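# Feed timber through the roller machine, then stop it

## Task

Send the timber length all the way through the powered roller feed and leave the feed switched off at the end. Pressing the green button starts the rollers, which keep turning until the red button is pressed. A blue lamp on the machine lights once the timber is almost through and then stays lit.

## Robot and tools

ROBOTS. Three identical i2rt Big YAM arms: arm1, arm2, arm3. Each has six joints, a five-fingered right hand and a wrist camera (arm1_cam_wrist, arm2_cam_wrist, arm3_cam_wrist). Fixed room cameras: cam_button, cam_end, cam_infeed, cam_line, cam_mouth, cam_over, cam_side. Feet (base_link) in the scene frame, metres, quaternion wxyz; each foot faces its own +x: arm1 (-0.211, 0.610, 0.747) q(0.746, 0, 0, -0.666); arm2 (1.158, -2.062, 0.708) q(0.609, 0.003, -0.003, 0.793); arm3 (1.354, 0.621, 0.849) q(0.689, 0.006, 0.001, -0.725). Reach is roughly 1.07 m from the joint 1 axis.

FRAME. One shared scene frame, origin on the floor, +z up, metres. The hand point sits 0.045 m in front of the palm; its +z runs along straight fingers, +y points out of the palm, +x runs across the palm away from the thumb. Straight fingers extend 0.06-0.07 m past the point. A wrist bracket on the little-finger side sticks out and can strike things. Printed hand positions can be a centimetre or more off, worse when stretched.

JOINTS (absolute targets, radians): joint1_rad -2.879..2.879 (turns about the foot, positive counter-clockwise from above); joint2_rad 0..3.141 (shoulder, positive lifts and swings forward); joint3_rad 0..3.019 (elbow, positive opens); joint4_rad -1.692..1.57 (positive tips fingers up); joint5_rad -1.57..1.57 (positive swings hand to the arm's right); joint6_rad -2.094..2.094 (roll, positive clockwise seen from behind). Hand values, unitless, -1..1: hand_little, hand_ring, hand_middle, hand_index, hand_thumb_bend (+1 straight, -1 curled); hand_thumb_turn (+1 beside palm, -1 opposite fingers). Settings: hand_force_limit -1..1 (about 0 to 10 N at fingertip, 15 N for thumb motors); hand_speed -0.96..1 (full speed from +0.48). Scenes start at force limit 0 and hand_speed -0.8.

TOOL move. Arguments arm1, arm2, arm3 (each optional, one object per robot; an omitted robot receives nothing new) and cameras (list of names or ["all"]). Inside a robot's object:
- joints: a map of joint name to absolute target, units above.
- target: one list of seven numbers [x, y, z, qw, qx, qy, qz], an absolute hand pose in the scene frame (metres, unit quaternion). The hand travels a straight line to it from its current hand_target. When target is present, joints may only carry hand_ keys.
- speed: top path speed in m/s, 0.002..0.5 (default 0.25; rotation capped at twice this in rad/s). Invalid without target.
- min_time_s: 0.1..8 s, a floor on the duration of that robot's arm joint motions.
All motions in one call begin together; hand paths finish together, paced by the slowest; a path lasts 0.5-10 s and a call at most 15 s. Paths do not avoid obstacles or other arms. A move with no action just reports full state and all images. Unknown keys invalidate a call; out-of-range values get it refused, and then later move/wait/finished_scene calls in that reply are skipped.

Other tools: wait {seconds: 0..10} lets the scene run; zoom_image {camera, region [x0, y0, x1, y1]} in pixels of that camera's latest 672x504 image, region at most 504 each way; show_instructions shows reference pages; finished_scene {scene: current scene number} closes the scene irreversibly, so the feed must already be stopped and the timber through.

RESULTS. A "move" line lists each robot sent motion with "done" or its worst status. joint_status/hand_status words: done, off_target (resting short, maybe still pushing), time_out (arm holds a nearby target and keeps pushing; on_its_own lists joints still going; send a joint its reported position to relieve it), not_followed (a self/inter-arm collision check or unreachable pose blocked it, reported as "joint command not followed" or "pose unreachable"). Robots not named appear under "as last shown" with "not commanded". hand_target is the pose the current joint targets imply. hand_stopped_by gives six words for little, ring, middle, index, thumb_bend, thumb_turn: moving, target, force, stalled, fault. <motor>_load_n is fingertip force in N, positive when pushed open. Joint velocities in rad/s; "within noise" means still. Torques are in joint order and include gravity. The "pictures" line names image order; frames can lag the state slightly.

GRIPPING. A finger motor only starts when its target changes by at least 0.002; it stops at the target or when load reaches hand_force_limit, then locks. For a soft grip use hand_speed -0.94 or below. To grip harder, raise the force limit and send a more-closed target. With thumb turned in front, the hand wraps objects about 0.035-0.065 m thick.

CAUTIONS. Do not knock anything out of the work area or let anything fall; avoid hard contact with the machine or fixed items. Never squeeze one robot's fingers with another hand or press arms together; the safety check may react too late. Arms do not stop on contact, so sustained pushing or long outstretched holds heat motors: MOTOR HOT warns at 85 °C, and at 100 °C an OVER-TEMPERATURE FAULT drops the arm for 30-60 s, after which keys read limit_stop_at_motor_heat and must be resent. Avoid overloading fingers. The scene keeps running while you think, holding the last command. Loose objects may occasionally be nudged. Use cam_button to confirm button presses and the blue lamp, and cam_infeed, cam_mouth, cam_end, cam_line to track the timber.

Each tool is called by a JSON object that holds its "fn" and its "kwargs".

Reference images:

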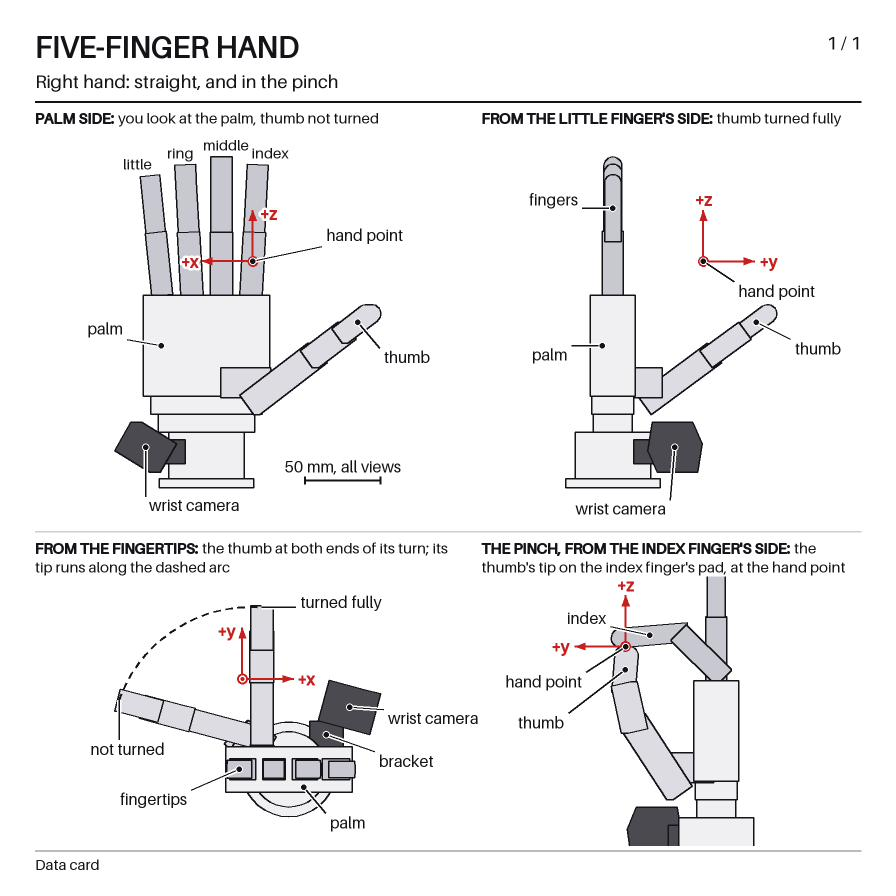

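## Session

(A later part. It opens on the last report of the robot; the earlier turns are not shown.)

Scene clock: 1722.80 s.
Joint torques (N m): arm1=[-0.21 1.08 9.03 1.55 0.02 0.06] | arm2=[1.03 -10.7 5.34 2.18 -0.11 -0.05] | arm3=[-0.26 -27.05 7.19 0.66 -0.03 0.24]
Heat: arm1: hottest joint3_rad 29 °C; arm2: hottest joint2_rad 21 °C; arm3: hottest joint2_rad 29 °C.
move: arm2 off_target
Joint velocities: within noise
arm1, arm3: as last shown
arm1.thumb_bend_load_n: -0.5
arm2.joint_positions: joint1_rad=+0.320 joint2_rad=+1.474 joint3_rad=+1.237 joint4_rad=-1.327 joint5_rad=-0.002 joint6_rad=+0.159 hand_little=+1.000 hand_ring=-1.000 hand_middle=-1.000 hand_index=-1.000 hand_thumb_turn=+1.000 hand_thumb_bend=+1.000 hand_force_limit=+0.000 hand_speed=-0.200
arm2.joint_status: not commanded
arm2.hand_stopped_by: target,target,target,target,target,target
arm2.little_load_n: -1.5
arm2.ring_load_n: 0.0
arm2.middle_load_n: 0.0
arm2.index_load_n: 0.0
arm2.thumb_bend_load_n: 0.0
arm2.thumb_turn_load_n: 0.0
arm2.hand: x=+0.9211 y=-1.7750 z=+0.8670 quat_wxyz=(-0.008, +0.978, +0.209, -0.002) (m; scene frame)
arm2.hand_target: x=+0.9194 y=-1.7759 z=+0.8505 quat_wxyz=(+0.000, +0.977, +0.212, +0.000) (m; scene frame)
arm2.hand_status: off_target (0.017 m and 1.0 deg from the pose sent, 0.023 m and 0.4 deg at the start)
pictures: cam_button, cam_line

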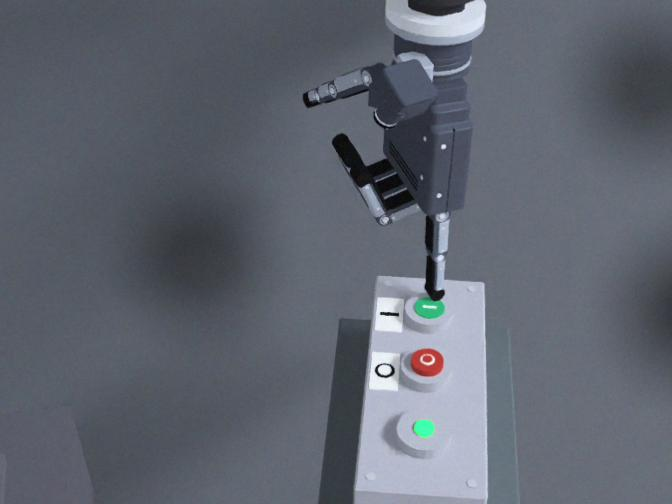

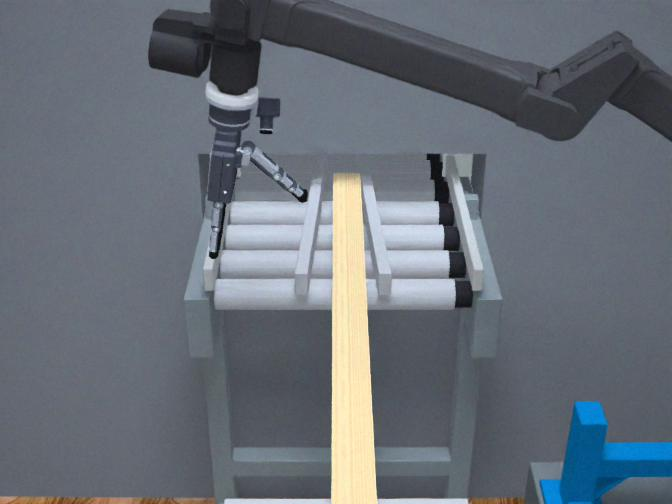

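{"fn": "move", "kwargs": {"arm2": {"target": [0.9210, -1.7755, 0.895, 0, 0.977, 0.212, 0], "speed": 0.1}, "cameras": ["cam_line", "cam_over"]}}

{"fn": "move", "kwargs": {"arm2": {"target": [0.9800, -1.7830, 0.890, 0, 0.977, 0.212, 0], "speed": 0.1}, "cameras": ["cam_button", "cam_line", "cam_over", "cam_infeed"]}}

Scene clock: 1733.73 s.
Joint torques (N m): arm1=[-0.21 1.08 9.05 1.58 0.02 0.05] | arm2=[0.73 -13.27 10.89 0.39 -0.1 -0.09] | arm3=[-0.32 -26.99 7.19 0.68 -0.03 0.24]
Heat: arm1: hottest joint3_rad 29 °C; arm2: hottest joint2_rad 21 °C; arm3: hottest joint2_rad 29 °C.
move: arm2 off_target
Joint velocities: within noise
arm1, arm3: as last shown
arm1.thumb_bend_load_n: 0.0
arm2.joint_positions: joint1_rad=+0.320 joint2_rad=+1.474 joint3_rad=+1.256 joint4_rad=-1.402 joint5_rad=-0.002 joint6_rad=+0.159 hand_little=+1.000 hand_ring=-1.000 hand_middle=-1.000 hand_index=-1.000 hand_thumb_turn=+1.000 hand_thumb_bend=+1.000 hand_force_limit=+0.000 hand_speed=-0.200
arm2.joint_status: not commanded
arm2.hand_stopped_by: target,target,target,target,target,target
arm2.little_load_n: 0.0
arm2.ring_load_n: 0.0
arm2.middle_load_n: 0.0
arm2.index_load_n: 0.5
arm2.thumb_bend_load_n: 0.0
arm2.thumb_turn_load_n: 0.0
arm2.hand: x=+0.9286 y=-1.7866 z=+0.8772 quat_wxyz=(+0.019, +0.978, +0.209, +0.008) (m; scene frame)
arm2.hand_target: x=+0.9214 y=-1.7761 z=+0.8949 quat_wxyz=(+0.000, +0.977, +0.212, +0.000) (m; scene frame)
arm2.hand_status: off_target (0.022 m and 2.4 deg from the pose sent, 0.028 m and 1.0 deg at the start)
pictures: cam_line, cam_over

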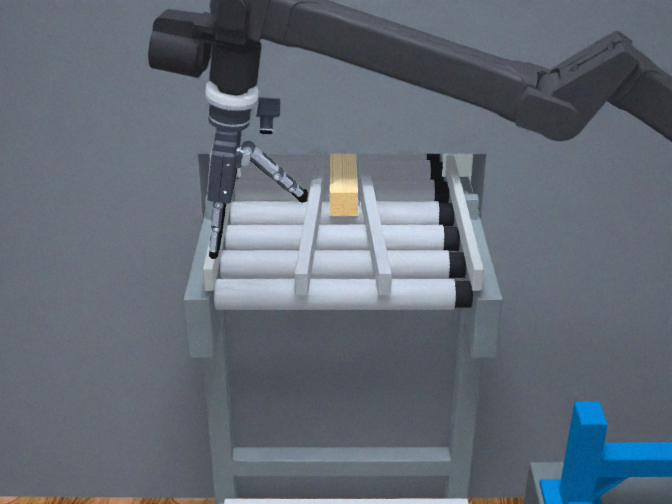

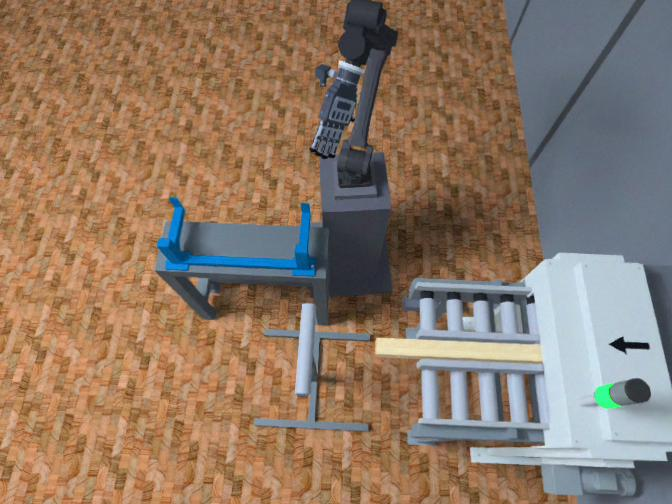

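Scene clock: 1735.13 s.
Joint torques (N m): arm1=[-0.15 1.14 9.05 1.57 0.02 0.05] | arm2=[0.03 -13.51 6.82 1.07 -0.06 -0.14] | arm3=[-0.26 -27.05 7.17 0.68 -0.03 0.25]
Heat: arm1: hottest joint3_rad 29 °C; arm2: hottest joint2_rad 21 °C; arm3: hottest joint2_rad 29 °C.
move: arm2 done
Joint velocities: within noise
arm1, arm3: as last shown
arm2.joint_positions: joint1_rad=+0.214 joint2_rad=+1.402 joint3_rad=+1.203 joint4_rad=-1.402 joint5_rad=-0.002 joint6_rad=+0.048 hand_little=+1.000 hand_ring=-1.000 hand_middle=-1.000 hand_index=-1.000 hand_thumb_turn=+1.000 hand_thumb_bend=+1.000 hand_force_limit=+0.000 hand_speed=-0.200
arm2.joint_status: not commanded
arm2.hand_stopped_by: target,target,target,target,target,target
arm2.little_load_n: 0.0
arm2.ring_load_n: 0.0
arm2.middle_load_n: 0.0
arm2.index_load_n: 0.0
arm2.thumb_bend_load_n: -0.5
arm2.thumb_turn_load_n: 0.0
arm2.hand: x=+0.9765 y=-1.7835 z=+0.8845 quat_wxyz=(+0.010, +0.977, +0.212, +0.003) (m; scene frame)
arm2.hand_target: x=+0.9799 y=-1.7831 z=+0.8899 quat_wxyz=(+0.000, +0.977, +0.212, +0.000) (m; scene frame)
arm2.hand_status: done (0.007 m and 1.3 deg from the pose sent, 0.053 m and 2.4 deg at the start)
pictures: cam_button, cam_infeed, cam_line, cam_over

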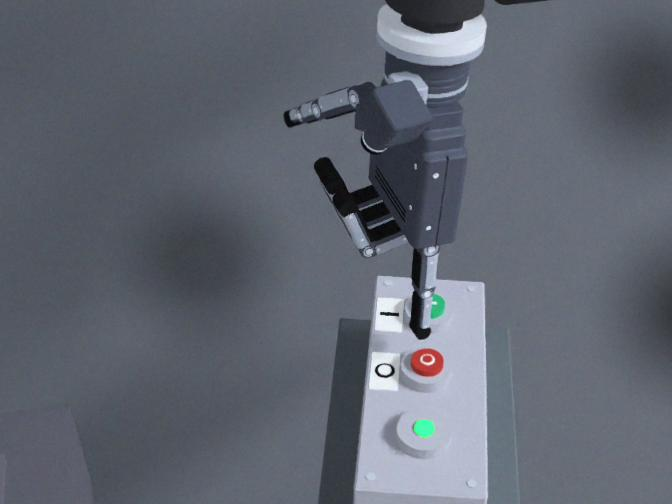

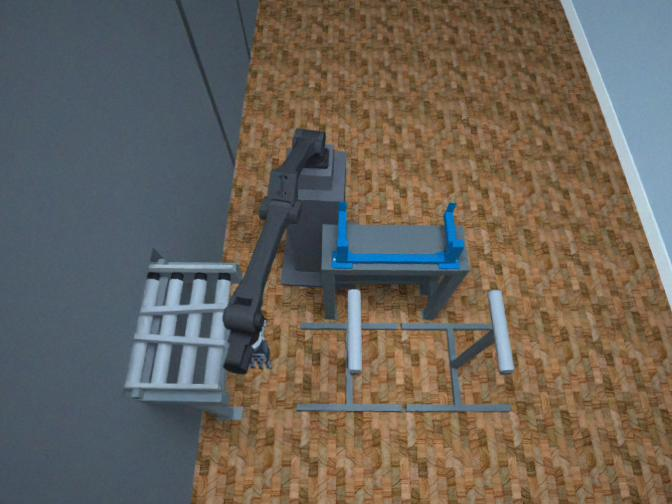

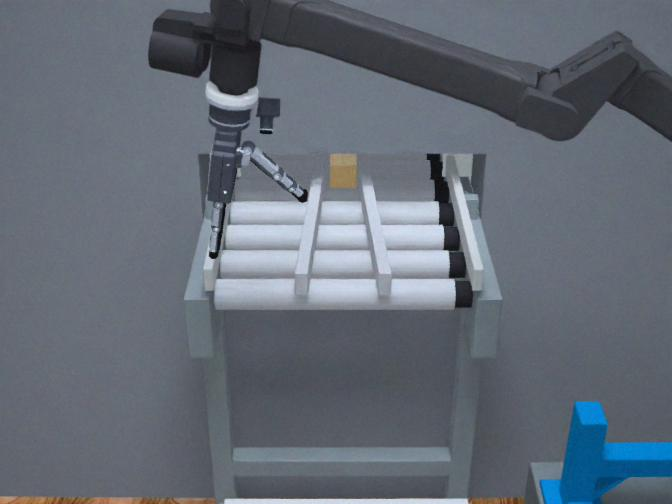

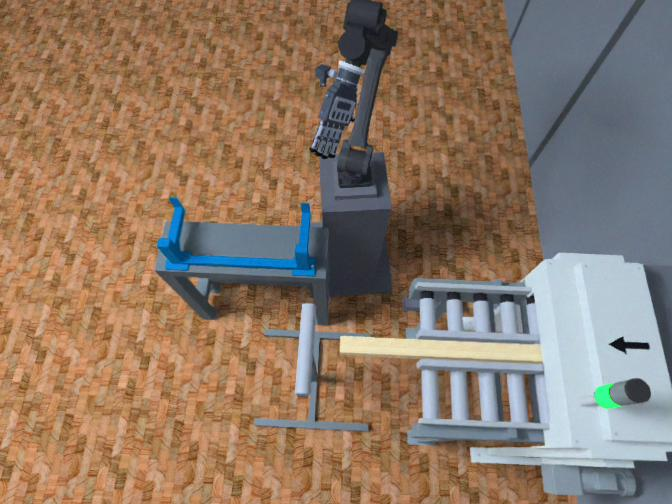

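{"fn": "move", "kwargs": {"arm2": {"target": [0.986, -1.7795, 0.882, 0, 0.977, 0.212, 0], "speed": 0.1}, "cameras": ["cam_button", "cam_over"]}}

Scene clock: 1743.50 s.
Joint torques (N m): arm1=[-0.21 1.08 9.05 1.58 0.02 0.05] | arm2=[-0.03 -12.98 6.78 1.44 -0.05 -0.13] | arm3=[-0.26 -26.99 7.16 0.66 -0.03 0.24]
Heat: arm1: hottest joint3_rad 29 °C; arm2: hottest joint2_rad 21 °C; arm3: hottest joint2_rad 29 °C.
move: arm2 done
Joint velocities: within noise
arm1, arm3: as last shown
arm1.thumb_bend_load_n: -0.5
arm2.joint_positions: joint1_rad=+0.196 joint2_rad=+1.402 joint3_rad=+1.187 joint4_rad=-1.390 joint5_rad=-0.002 joint6_rad=+0.031 hand_little=+1.000 hand_ring=-1.000 hand_middle=-1.000 hand_index=-1.000 hand_thumb_turn=+1.000 hand_thumb_bend=+1.000 hand_force_limit=+0.000 hand_speed=-0.200
arm2.joint_status: not commanded
arm2.hand_stopped_by: target,target,target,target,target,target
arm2.little_load_n: 0.0
arm2.ring_load_n: 0.0
arm2.middle_load_n: 0.0
arm2.index_load_n: 0.0
arm2.thumb_bend_load_n: 0.0
arm2.thumb_turn_load_n: 0.0
arm2.hand: x=+0.9836 y=-1.7824 z=+0.8788 quat_wxyz=(+0.012, +0.977, +0.212, +0.004) (m; scene frame)
arm2.hand_target: x=+0.9860 y=-1.7795 z=+0.8820 quat_wxyz=(+0.000, +0.977, +0.212, +0.000) (m; scene frame)
arm2.hand_status: done (0.005 m and 1.5 deg from the pose sent, 0.011 m and 1.2 deg at the start)
pictures: cam_button, cam_over

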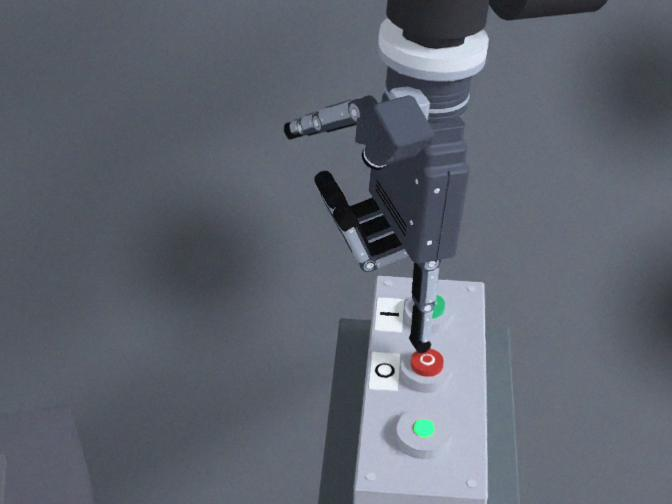

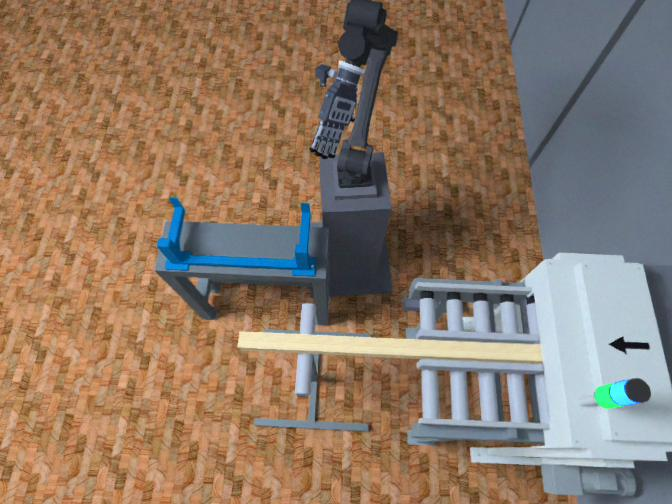

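{"fn": "move", "kwargs": {"arm2": {"target": [0.987, -1.7775, 0.848, 0, 0.977, 0.212, 0], "speed": 0.08}, "cameras": ["cam_button", "cam_over"]}}

Scene clock: 1757.07 s.
Joint torques (N m): arm1=[-0.15 1.14 9.05 1.57 0.02 0.05] | arm2=[-0.21 -9.05 5.07 2.77 -0.1 -0.16] | arm3=[-0.21 -26.99 7.16 0.65 -0.03 0.24]
Heat: arm1: hottest joint3_rad 29 °C; arm2: hottest joint2_rad 21 °C; arm3: hottest joint2_rad 29 °C.
move: arm2 off_target
Joint velocities: within noise
arm1.joint_positions: joint1_rad=-0.334 joint2_rad=+0.627 joint3_rad=+1.448 joint4_rad=-1.575 joint5_rad=+0.163 joint6_rad=-0.948 hand_little=+1.000 hand_ring=+1.000 hand_middle=+1.000 hand_index=+1.000 hand_thumb_turn=+1.000 hand_thumb_bend=+1.000 hand_force_limit=+0.000 hand_speed=-0.800
arm1.joint_status: not commanded
arm1.hand_stopped_by: target,target,target,target,target,target
arm1.little_load_n: 0.0
arm1.ring_load_n: 0.0
arm1.middle_load_n: 0.0
arm1.index_load_n: 0.0
arm1.thumb_bend_load_n: 0.0
arm1.thumb_turn_load_n: 0.0
arm1.hand: x=-0.3091 y=+0.4634 z=+1.2114 quat_wxyz=(+0.280, +0.295, -0.867, +0.289) (m; scene frame)
arm1.hand_target: x=-0.3091 y=+0.4638 z=+1.2207 quat_wxyz=(+0.286, +0.292, -0.862, +0.298) (m; scene frame)
arm1.hand_status: not commanded
arm2.joint_positions: joint1_rad=+0.195 joint2_rad=+1.384 joint3_rad=+1.141 joint4_rad=-1.330 joint5_rad=-0.001 joint6_rad=+0.029 hand_little=+1.000 hand_ring=-1.000 hand_middle=-1.000 hand_index=-1.000 hand_thumb_turn=+1.000 hand_thumb_bend=+1.000 hand_force_limit=+0.000 hand_speed=-0.200
arm2.joint_status: not commanded
arm2.hand_stopped_by: target,target,target,target,target,target
arm2.little_load_n: -3.5
arm2.ring_load_n: 0.5
arm2.middle_load_n: 0.0
arm2.index_load_n: 0.0
arm2.thumb_bend_load_n: 0.0
arm2.thumb_turn_load_n: 0.0
arm2.hand: x=+0.9846 y=-1.7825 z=+0.8663 quat_wxyz=(-0.003, +0.977, +0.211, +0.000) (m; scene frame)
arm2.hand_target: x=+0.9873 y=-1.7783 z=+0.8487 quat_wxyz=(+0.000, +0.977, +0.212, +0.000) (m; scene frame)
arm2.hand_status: off_target (0.019 m and 0.4 deg from the pose sent, 0.031 m and 1.5 deg at the start)
arm3.joint_positions: joint1_rad=-0.099 joint2_rad=+2.572 joint3_rad=+2.870 joint4_rad=-1.694 joint5_rad=+0.024 joint6_rad=-0.146 hand_little=+1.000 hand_ring=+1.000 hand_middle=+1.000 hand_index=+1.000 hand_thumb_turn=-1.000 hand_thumb_bend=+1.000 hand_force_limit=+0.100 hand_speed=-0.800
arm3.joint_status: not commanded
arm3.hand_stopped_by: target,target,target,target,target,target
arm3.little_load_n: 0.0
arm3.ring_load_n: 0.0
arm3.middle_load_n: 0.0
arm3.index_load_n: 0.0
arm3.thumb_bend_load_n: 0.0
arm3.thumb_turn_load_n: 0.0
arm3.hand: x=+1.2605 y=-0.1006 z=+0.9548 quat_wxyz=(+0.021, -0.003, -0.997, +0.080) (m; scene frame)
arm3.hand_target: x=+1.2700 y=-0.0989 z=+0.9498 quat_wxyz=(+0.016, -0.005, -0.997, +0.071) (m; scene frame)
arm3.hand_status: not commanded
pictures: cam_button, cam_over

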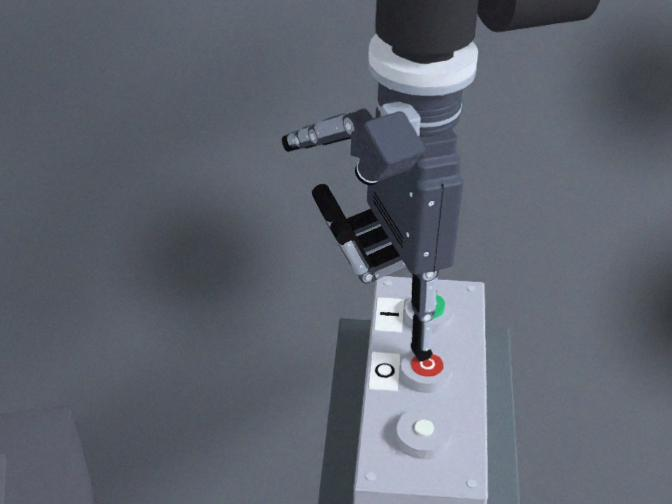

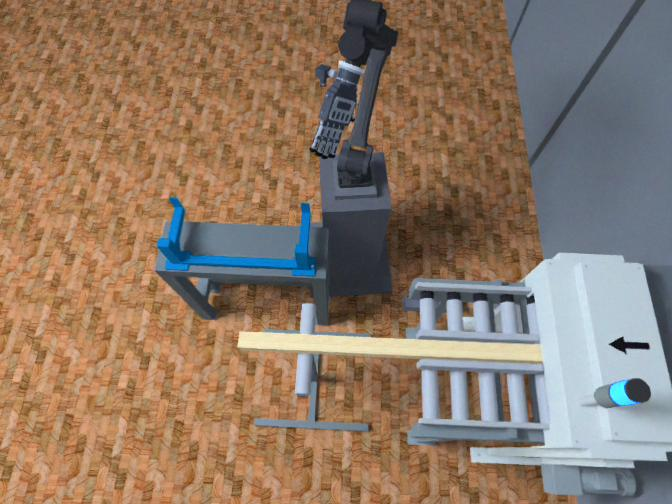

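{"fn": "move", "kwargs": {"arm1": {"target": [-0.455, -0.14, 1.03, 0, 0, 1, 0], "speed": 0.25, "joints": {"hand_thumb_turn": -1, "hand_speed": 0.0}}, "arm2": {"target": [0.98, -1.788, 0.95, 0, 0.977, 0.212, 0], "speed": 0.1}, "cameras": ["cam_over", "cam_end", "cam_side", "arm1_cam_wrist", "cam_button"]}}

Scene clock: 1857.20 s.
Joint torques (N m): arm1=[-1.2 -18.02 12.52 1.77 -0.19 0.18] | arm2=[1.44 -12.98 11.11 0.4 -0.11 0.06] | arm3=[-0.15 -26.99 7.19 0.69 -0.03 0.24]
Heat: arm1: hottest joint3_rad 29 °C; arm2: hottest joint2_rad 21 °C; arm3: hottest joint2_rad 29 °C.
move: arm1 off_target; arm2 off_target
Joint velocities: within noise
arm1.joint_positions: joint1_rad=-0.427 joint2_rad=+2.372 joint3_rad=+2.881 joint4_rad=-1.458 joint5_rad=+0.010 joint6_rad=-0.340 hand_little=+1.000 hand_ring=+1.000 hand_middle=+1.000 hand_index=+1.000 hand_thumb_turn=-1.000 hand_thumb_bend=+1.000 hand_force_limit=+0.000 hand_speed=+0.000
arm1.joint_status: all done
arm1.hand_stopped_by: target,target,target,target,target,target
arm1.little_load_n: 0.0
arm1.ring_load_n: 0.0
arm1.middle_load_n: 0.0
arm1.index_load_n: 0.0
arm1.thumb_bend_load_n: 0.0
arm1.thumb_turn_load_n: 0.0
arm1.hand: x=-0.4461 y=-0.1305 z=+1.0206 quat_wxyz=(+0.102, +0.010, -0.952, +0.288) (m; scene frame)
arm1.hand_target: x=-0.4545 y=-0.1381 z=+1.0296 quat_wxyz=(+0.107, +0.000, -0.945, +0.309) (m; scene frame)
arm1.hand_status: off_target (0.016 m and 35.6 deg from the pose sent, 0.647 m and 59.8 deg at the start; pose on its path clipped on 50 of 123 steps; a joint's target at an end of its range on 66 of 123 steps)
arm2.joint_positions: joint1_rad=+0.200 joint2_rad=+1.371 joint3_rad=+1.279 joint4_rad=-1.546 joint5_rad=-0.002 joint6_rad=+0.034 hand_little=+1.000 hand_ring=-1.000 hand_middle=-1.000 hand_index=-1.000 hand_thumb_turn=+1.000 hand_thumb_bend=+1.000 hand_force_limit=+0.000 hand_speed=-0.200
arm2.joint_status: not commanded
arm2.hand_stopped_by: target,target,target,target,target,target
arm2.little_load_n: 0.0
arm2.ring_load_n: 0.0
arm2.middle_load_n: 0.0
arm2.index_load_n: 0.0
arm2.thumb_bend_load_n: 0.0
arm2.thumb_turn_load_n: 0.0
arm2.hand: x=+0.9883 y=-1.7951 z=+0.9274 quat_wxyz=(+0.028, +0.977, +0.212, +0.007) (m; scene frame)
arm2.hand_target: x=+0.9805 y=-1.7889 z=+0.9497 quat_wxyz=(+0.000, +0.977, +0.212, +0.000) (m; scene frame)
arm2.hand_status: off_target (0.025 m and 3.3 deg from the pose sent, 0.084 m and 0.4 deg at the start)
arm3: as last shown
arm3.index_load_n: -0.5
pictures: arm1_cam_wrist, cam_button, cam_end, cam_over, cam_side

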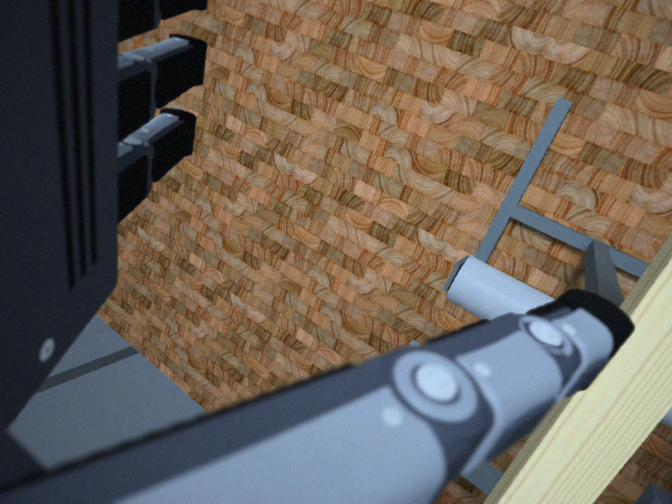

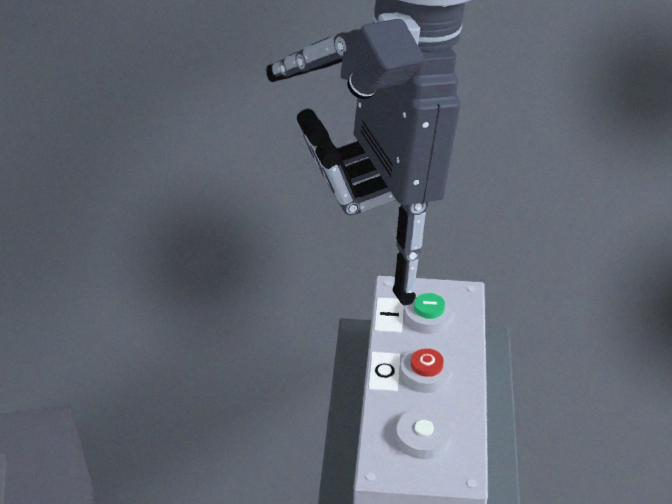

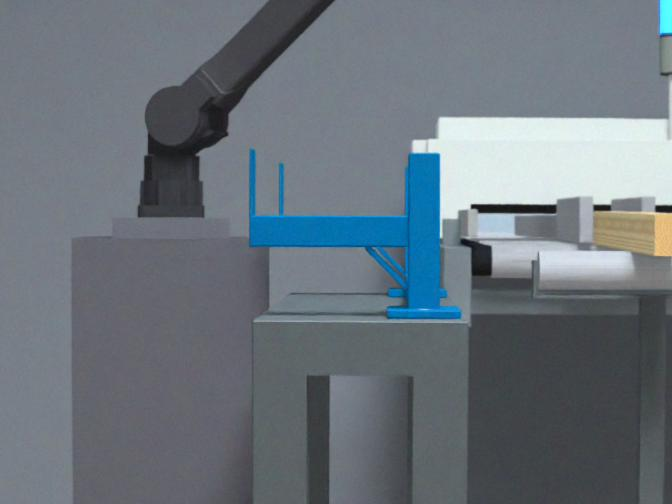

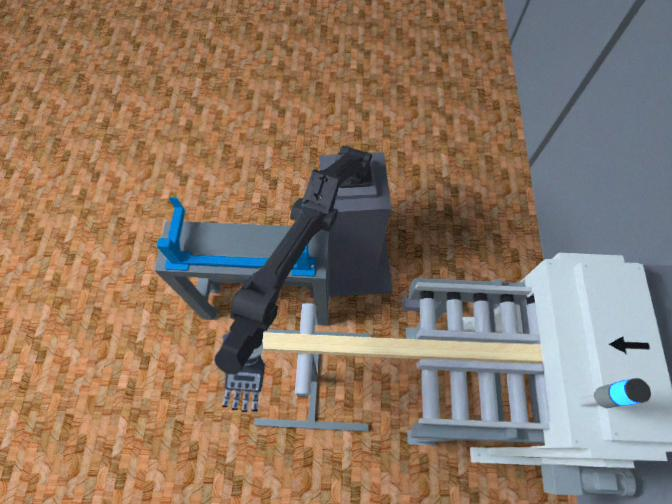

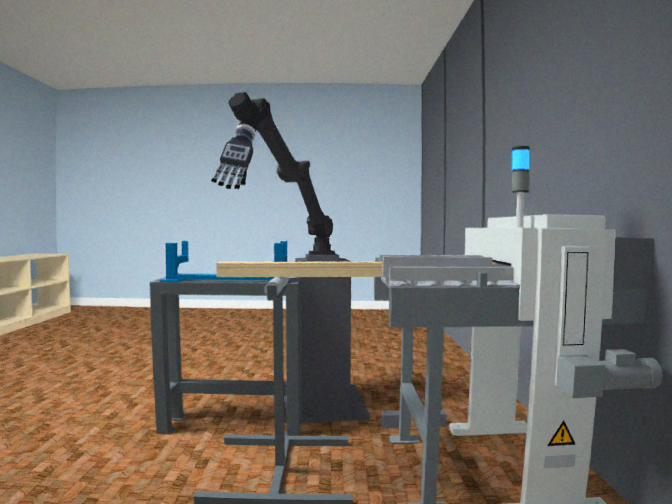

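{"fn": "move", "kwargs": {"arm1": {"target": [-0.455, -0.15, 0.83, 0, 0, 0.995, 0.1], "speed": 0.2}, "cameras": ["cam_over", "cam_end", "arm1_cam_wrist"]}}

Scene clock: 1870.70 s.
Joint torques (N m): arm1=[0.44 -20.01 12.6 1.24 0.1 0.18] | arm2=[1.44 -12.98 11.12 0.4 -0.1 0.06] | arm3=[-0.32 -27.05 7.16 0.66 -0.03 0.24]
Heat: arm1: hottest joint3_rad 31 °C; arm2: hottest joint2_rad 21 °C; arm3: hottest joint2_rad 29 °C.
move: arm1 off_target
Joint velocities: within noise
arm1.joint_positions: joint1_rad=-0.426 joint2_rad=+2.628 joint3_rad=+2.885 joint4_rad=-1.469 joint5_rad=+0.063 joint6_rad=-0.331 hand_little=+1.000 hand_ring=+1.000 hand_middle=+1.000 hand_index=+1.000 hand_thumb_turn=-1.000 hand_thumb_bend=+1.000 hand_force_limit=+0.000 hand_speed=+0.000
arm1.joint_status: not commanded
arm1.hand_stopped_by: target,target,target,target,target,target
arm1.little_load_n: 0.0
arm1.ring_load_n: 0.0
arm1.middle_load_n: 0.0
arm1.index_load_n: 0.5
arm1.thumb_bend_load_n: 0.0
arm1.thumb_turn_load_n: 0.0
arm1.hand: x=-0.4575 y=-0.1368 z=+0.8254 quat_wxyz=(+0.085, +0.003, -0.984, +0.159) (m; scene frame)
arm1.hand_target: x=-0.4544 y=-0.1483 z=+0.8299 quat_wxyz=(+0.091, +0.000, -0.980, +0.177) (m; scene frame)
arm1.hand_status: off_target (0.014 m and 31.4 deg from the pose sent, 0.192 m and 46.6 deg at the start; pose on its path clipped on 44 of 84 steps; a joint's target at an end of its range on 82 of 84 steps)
arm2, arm3: as last shown
arm2.index_load_n: 0.5
arm3.index_load_n: 0.0
pictures: arm1_cam_wrist, cam_end, cam_over

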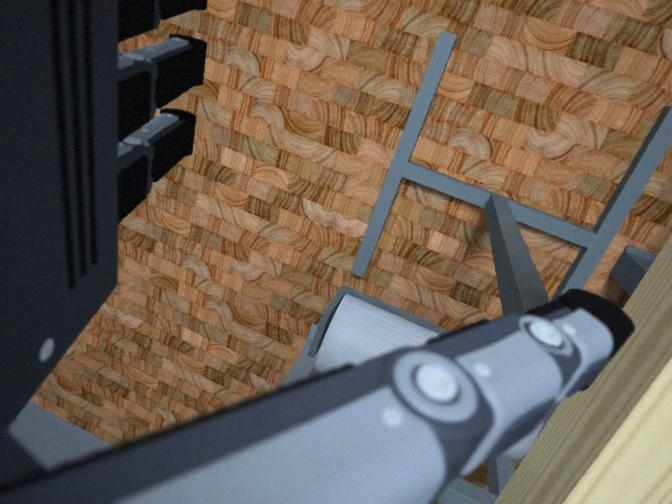

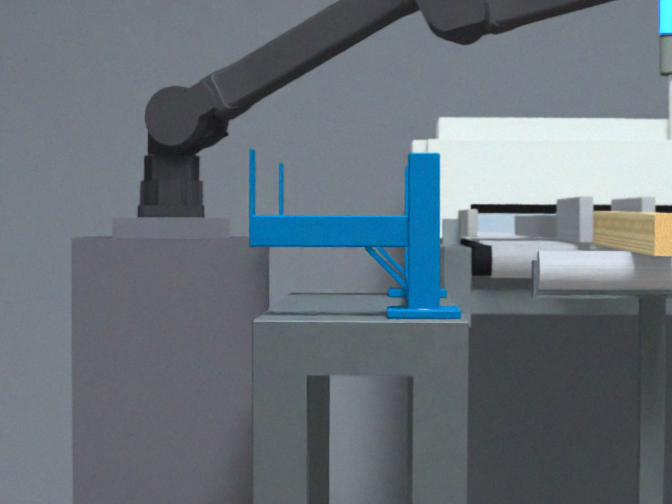

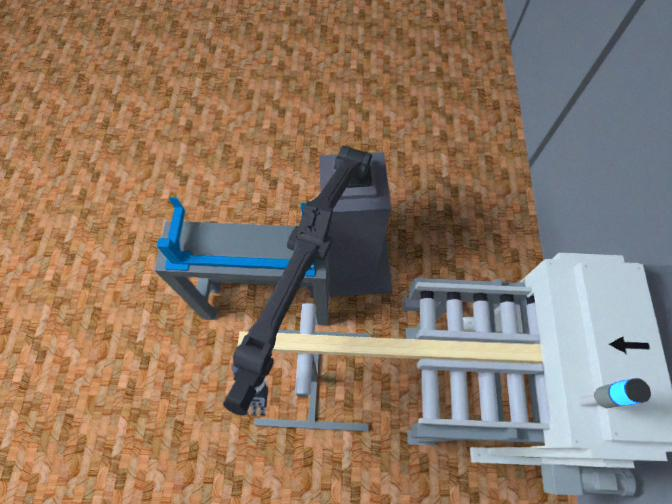

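{"fn": "move", "kwargs": {"arm1": {"target": [-0.465, -0.10, 0.755, 0, 0, 1, 0], "speed": 0.15}, "cameras": ["cam_end", "arm1_cam_wrist"]}}

Scene clock: 1892.07 s.
Joint torques (N m): arm1=[-0.79 -19.72 12.37 0.21 -0.19 -0.05] | arm2=[1.44 -12.98 11.12 0.42 -0.11 0.06] | arm3=[-0.32 -26.99 7.16 0.66 -0.04 0.25]
Heat: arm1: hottest joint3_rad 34 °C; arm2: hottest joint2_rad 22 °C; arm3: hottest joint2_rad 30 °C.
move: arm1 off_target
Joint velocities: within noise
arm1.joint_positions: joint1_rad=-0.459 joint2_rad=+2.724 joint3_rad=+2.885 joint4_rad=-1.576 joint5_rad=+0.003 joint6_rad=-0.336 hand_little=+1.000 hand_ring=+1.000 hand_middle=+1.000 hand_index=+1.000 hand_thumb_turn=-1.000 hand_thumb_bend=+1.000 hand_force_limit=+0.000 hand_speed=+0.000
arm1.joint_status: not commanded
arm1.hand_stopped_by: target,target,target,target,target,target
arm1.little_load_n: 0.0
arm1.ring_load_n: 0.0
arm1.middle_load_n: 0.0
arm1.index_load_n: 0.0
arm1.thumb_bend_load_n: 0.0
arm1.thumb_turn_load_n: 0.0
arm1.hand: x=-0.4581 y=-0.0963 z=+0.7541 quat_wxyz=(+0.027, -0.006, -0.997, +0.073) (m; scene frame)
arm1.hand_target: x=-0.4645 y=-0.0985 z=+0.7548 quat_wxyz=(+0.028, -0.003, -0.996, +0.080) (m; scene frame)
arm1.hand_status: off_target (0.008 m and 8.9 deg from the pose sent, 0.080 m and 20.8 deg at the start; a joint's target at an end of its range on 56 of 59 steps)
arm2, arm3: as last shown
arm2.ring_load_n: 0.5
arm2.index_load_n: 0.0
pictures: arm1_cam_wrist, cam_end

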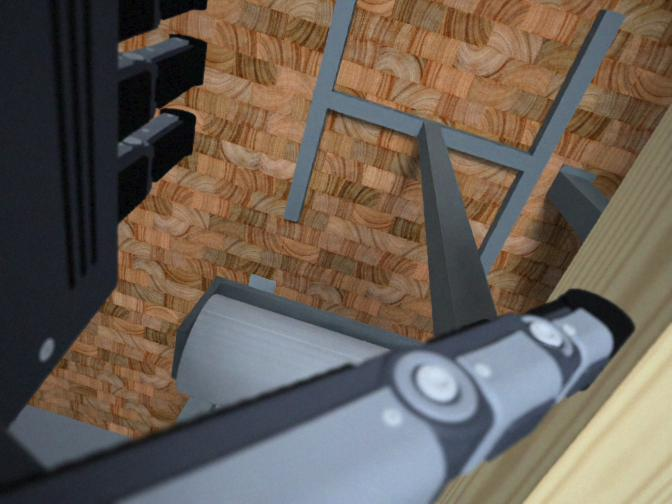

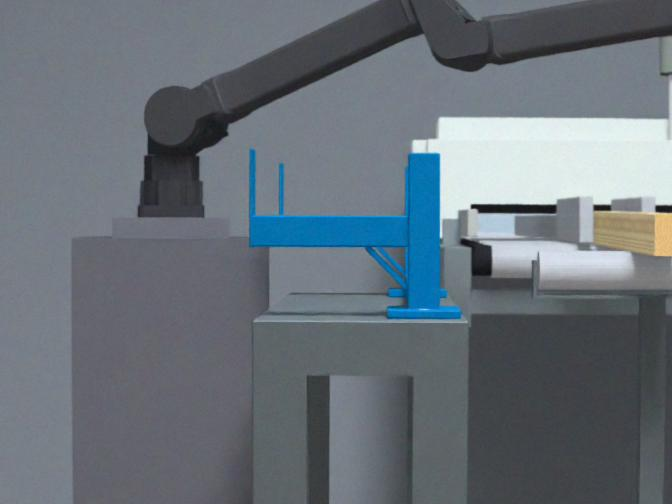

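{"fn": "move", "kwargs": {"arm1": {"target": [-0.462, -0.04, 0.745, 0.0, 0, 0.9945, 0.105], "speed": 0.1}, "cameras": ["cam_end", "arm1_cam_wrist", "cam_side"]}}

Scene clock: 1900.07 s.
Joint torques (N m): arm1=[-0.97 -21.95 8.28 -0.1 0.12 -0.05] | arm2=[1.44 -12.98 11.12 0.4 -0.11 0.07] | arm3=[-0.26 -27.05 7.2 0.66 -0.03 0.24]
Heat: arm1: hottest joint3_rad 34 °C; arm2: hottest joint2_rad 22 °C; arm3: hottest joint2_rad 30 °C.
move: arm1 off_target
Joint velocities: within noise
arm1.joint_positions: joint1_rad=-0.462 joint2_rad=+2.711 joint3_rad=+2.781 joint4_rad=-1.684 joint5_rad=+0.069 joint6_rad=-0.346 hand_little=+1.000 hand_ring=+1.000 hand_middle=+1.000 hand_index=+1.000 hand_thumb_turn=-1.000 hand_thumb_bend=+1.000 hand_force_limit=+0.000 hand_speed=+0.000
arm1.joint_status: not commanded
arm1.hand_stopped_by: target,target,target,target,target,target
arm1.little_load_n: 0.0
arm1.ring_load_n: 0.0
arm1.middle_load_n: 0.0
arm1.index_load_n: 0.0
arm1.thumb_bend_load_n: 0.0
arm1.thumb_turn_load_n: -0.5
arm1.hand: x=-0.4553 y=-0.0427 z=+0.7346 quat_wxyz=(+0.024, -0.001, -0.999, -0.032) (m; scene frame)
arm1.hand_target: x=-0.4615 y=-0.0392 z=+0.7447 quat_wxyz=(+0.026, +0.000, -0.999, -0.032) (m; scene frame)
arm1.hand_status: off_target (0.013 m and 8.8 deg from the pose sent, 0.057 m and 20.6 deg at the start; a joint's target at an end of its range on 72 of 78 steps)
arm2, arm3: as last shown
arm2.little_load_n: -0.5
arm2.ring_load_n: 0.0
arm2.index_load_n: 0.5
arm2.thumb_bend_load_n: -0.5
pictures: arm1_cam_wrist, cam_end, cam_side

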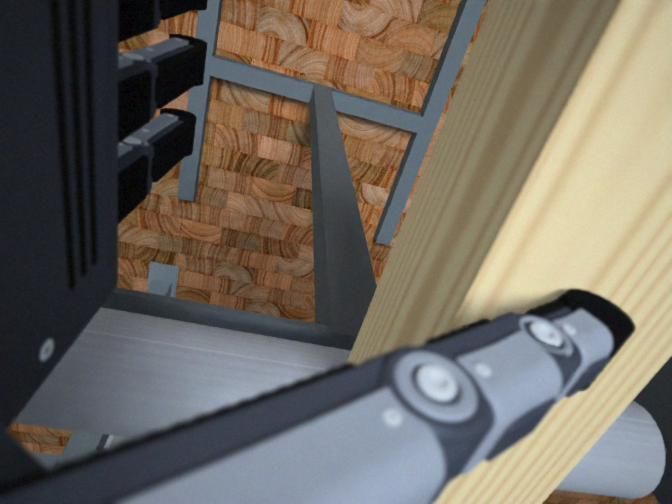

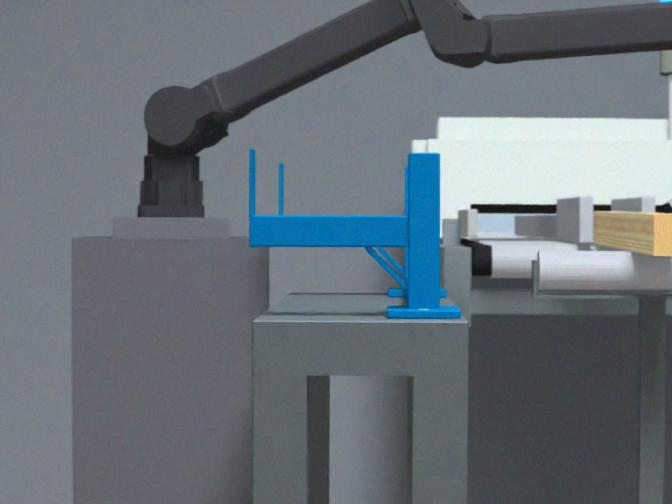

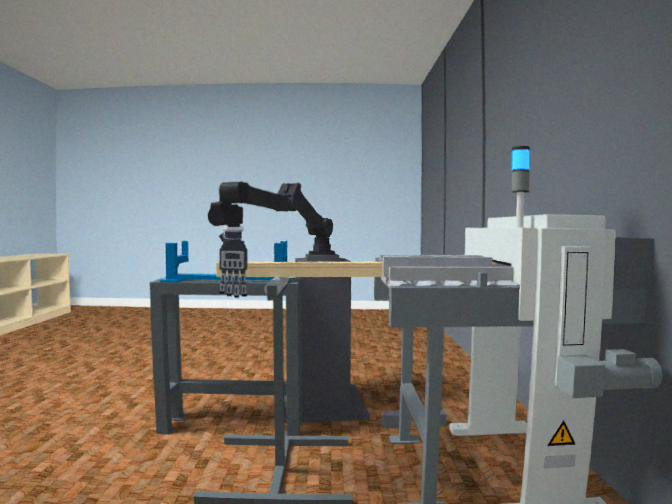

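{"fn": "move", "kwargs": {"arm1": {"target": [-0.462, 0.003, 0.758, 0.0, 0, 0.9816, 0.1908], "speed": 0.1}, "cameras": ["cam_end", "arm1_cam_wrist"]}}

Scene clock: 1911.23 s.
Joint torques (N m): arm1=[-1.03 -22.18 8.49 -0.18 0.16 -0.06] | arm2=[1.44 -12.98 11.12 0.4 -0.11 0.07] | arm3=[-0.32 -27.11 7.17 0.65 -0.04 0.24]
Heat: arm1: hottest joint3_rad 31 °C; arm2: hottest joint2_rad 22 °C; arm3: hottest joint2_rad 30 °C.
move: arm1 off_target
Joint velocities: within noise
arm1.joint_positions: joint1_rad=-0.466 joint2_rad=+2.608 joint3_rad=+2.555 joint4_rad=-1.688 joint5_rad=+0.132 joint6_rad=-0.351 hand_little=+1.000 hand_ring=+1.000 hand_middle=+1.000 hand_index=+1.000 hand_thumb_turn=-1.000 hand_thumb_bend=+1.000 hand_force_limit=+0.000 hand_speed=+0.000
arm1.joint_status: not commanded
arm1.hand_stopped_by: target,target,target,target,target,target
arm1.little_load_n: 0.0
arm1.ring_load_n: 0.0
arm1.middle_load_n: 0.0
arm1.index_load_n: 0.0
arm1.thumb_bend_load_n: 0.0
arm1.thumb_turn_load_n: 0.0
arm1.hand: x=-0.4540 y=+0.0039 z=+0.7385 quat_wxyz=(+0.032, +0.004, -0.994, -0.102) (m; scene frame)
arm1.hand_target: x=-0.4617 y=+0.0041 z=+0.7573 quat_wxyz=(+0.037, +0.005, -0.995, -0.092) (m; scene frame)
arm1.hand_status: off_target (0.021 m and 10.9 deg from the pose sent, 0.052 m and 18.5 deg at the start; a joint's target at an end of its range on 67 of 67 steps)
arm2, arm3: as last shown
arm2.little_load_n: 0.0
arm2.ring_load_n: 0.5
arm2.index_load_n: 0.0
arm2.thumb_bend_load_n: 0.0
pictures: arm1_cam_wrist, cam_end

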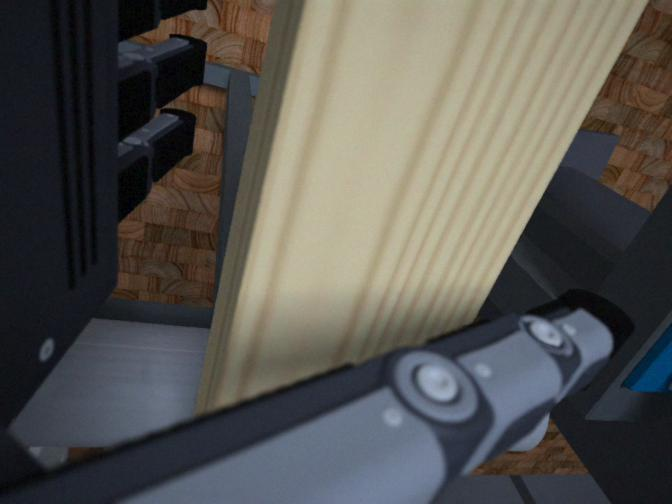

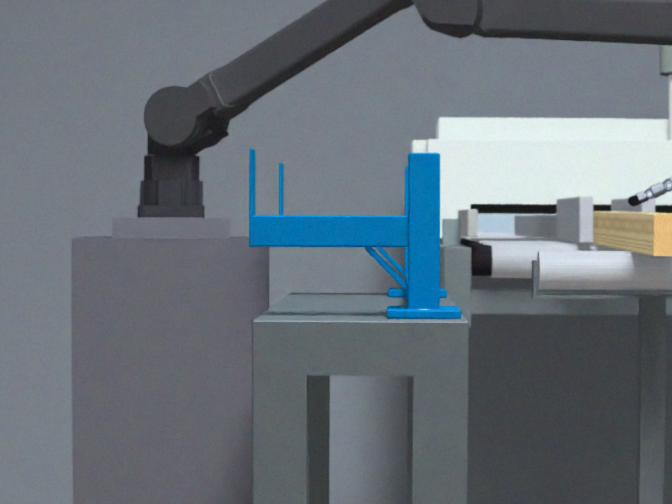

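{"fn": "move", "kwargs": {"arm1": {"target": [-0.463, 0.008, 0.749, 0.037, 0.005, -0.992, -0.12], "speed": 0.06}, "cameras": ["arm1_cam_wrist", "cam_over"]}}

{"fn": "move", "kwargs": {"arm1": {"joints": {"hand_little": -0.6, "hand_ring": -0.6, "hand_middle": -0.6, "hand_index": -0.6, "hand_force_limit": -0.6, "hand_speed": -0.9}}, "cameras": ["arm1_cam_wrist", "cam_over", "cam_side"]}}

Scene clock: 1942.23 s.
Joint torques (N m): arm1=[-0.91 -21.48 8.47 -0.2 0.17 -0.02] | arm2=[1.44 -12.98 11.12 0.42 -0.11 0.06] | arm3=[-0.26 -26.99 7.17 0.68 -0.03 0.24]
Heat: arm1: hottest joint3_rad 29 °C; arm2: hottest joint2_rad 22 °C; arm3: hottest joint2_rad 30 °C.
move: arm1 off_target
Joint velocities: within noise
arm1.joint_positions: joint1_rad=-0.466 joint2_rad=+2.607 joint3_rad=+2.544 joint4_rad=-1.688 joint5_rad=+0.152 joint6_rad=-0.351 hand_little=+1.000 hand_ring=+1.000 hand_middle=+1.000 hand_index=+1.000 hand_thumb_turn=-1.000 hand_thumb_bend=+1.000 hand_force_limit=+0.000 hand_speed=+0.000
arm1.joint_status: not commanded
arm1.hand_stopped_by: target,target,target,target,target,target
arm1.little_load_n: 0.0
arm1.ring_load_n: 0.0
arm1.middle_load_n: 0.0
arm1.index_load_n: 0.0
arm1.thumb_bend_load_n: 0.0
arm1.thumb_turn_load_n: 0.0
arm1.hand: x=-0.4566 y=+0.0079 z=+0.7361 quat_wxyz=(+0.039, +0.005, -0.993, -0.110) (m; scene frame)
arm1.hand_target: x=-0.4628 y=+0.0088 z=+0.7488 quat_wxyz=(+0.043, +0.006, -0.994, -0.104) (m; scene frame)
arm1.hand_status: off_target (0.014 m and 1.1 deg from the pose sent, 0.014 m and 2.2 deg at the start; a joint's target at an end of its range on 30 of 30 steps)
arm2, arm3: as last shown
arm2.middle_load_n: 0.5
arm2.index_load_n: 0.5
pictures: arm1_cam_wrist, cam_over

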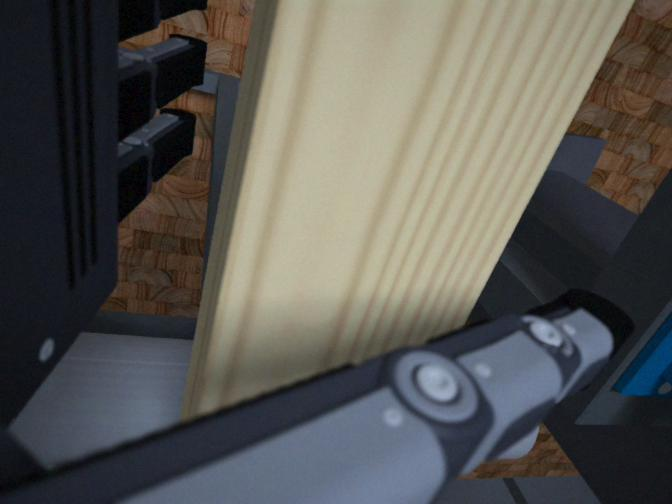

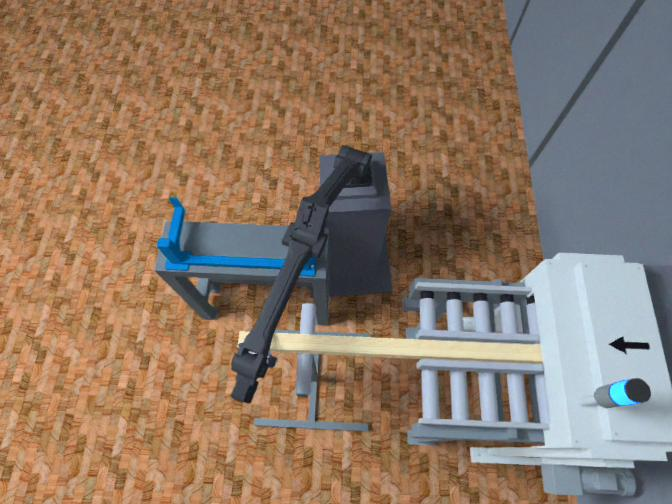

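Scene clock: 1948.13 s.
Joint torques (N m): arm1=[-0.85 -21.48 9.05 -0.24 0.18 -0.01] | arm2=[1.44 -12.98 11.14 0.42 -0.11 0.07] | arm3=[-0.32 -26.99 7.19 0.66 -0.03 0.24]
Heat: arm1: hottest joint3_rad 29 °C; arm2: hottest joint3_rad 23 °C; arm3: hottest joint2_rad 30 °C.
move: arm1 off_target
Joint velocities: within noise
arm1.joint_positions: joint1_rad=-0.466 joint2_rad=+2.607 joint3_rad=+2.536 joint4_rad=-1.688 joint5_rad=+0.152 joint6_rad=-0.352 hand_little=+0.060 hand_ring=+0.023 hand_middle=-0.005 hand_index=-0.032 hand_thumb_turn=-1.000 hand_thumb_bend=+1.000 hand_force_limit=-0.600 hand_speed=-0.900
arm1.joint_status: hand_little off_target (ended at +0.060, target -0.600); hand_ring off_target (ended at +0.023, target -0.600); hand_middle off_target (ended at -0.005, target -0.600); hand_index off_target (ended at -0.032, target -0.600); the others done
arm1.hand_stopped_by: force,force,force,force,target,target
arm1.little_load_n: 0.0
arm1.ring_load_n: 0.0
arm1.middle_load_n: 0.0
arm1.index_load_n: 3.5
arm1.thumb_bend_load_n: 0.0
arm1.thumb_turn_load_n: 0.0
arm1.hand: x=-0.4562 y=+0.0102 z=+0.7340 quat_wxyz=(+0.038, +0.006, -0.993, -0.114) (m; scene frame)
arm1.hand_target: x=-0.4628 y=+0.0088 z=+0.7487 quat_wxyz=(+0.043, +0.006, -0.994, -0.105) (m; scene frame)
arm1.hand_status: not commanded
arm2, arm3: as last shown
arm2.ring_load_n: 0.0
arm2.middle_load_n: 0.0
arm2.index_load_n: 0.0
pictures: arm1_cam_wrist, cam_over, cam_side

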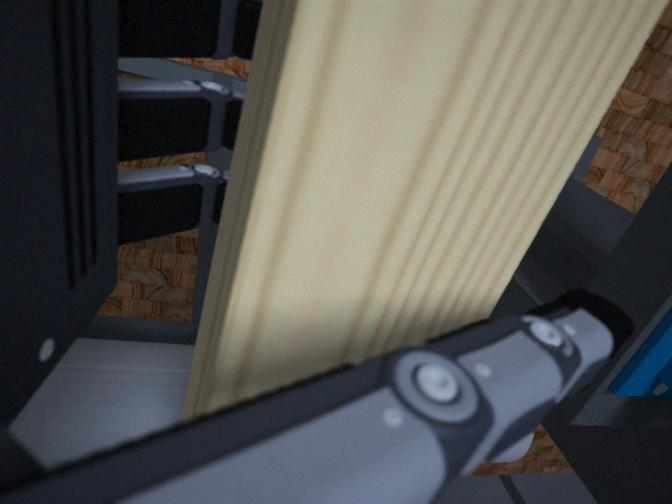

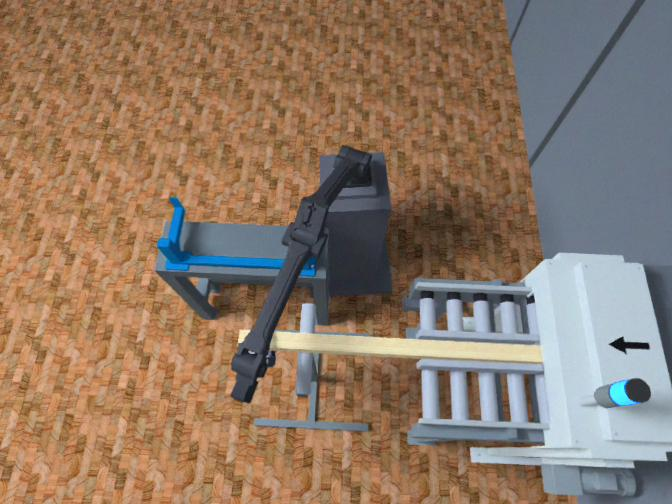

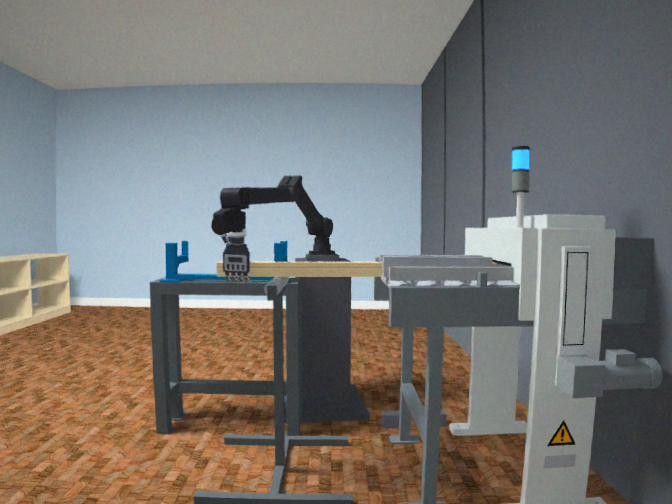

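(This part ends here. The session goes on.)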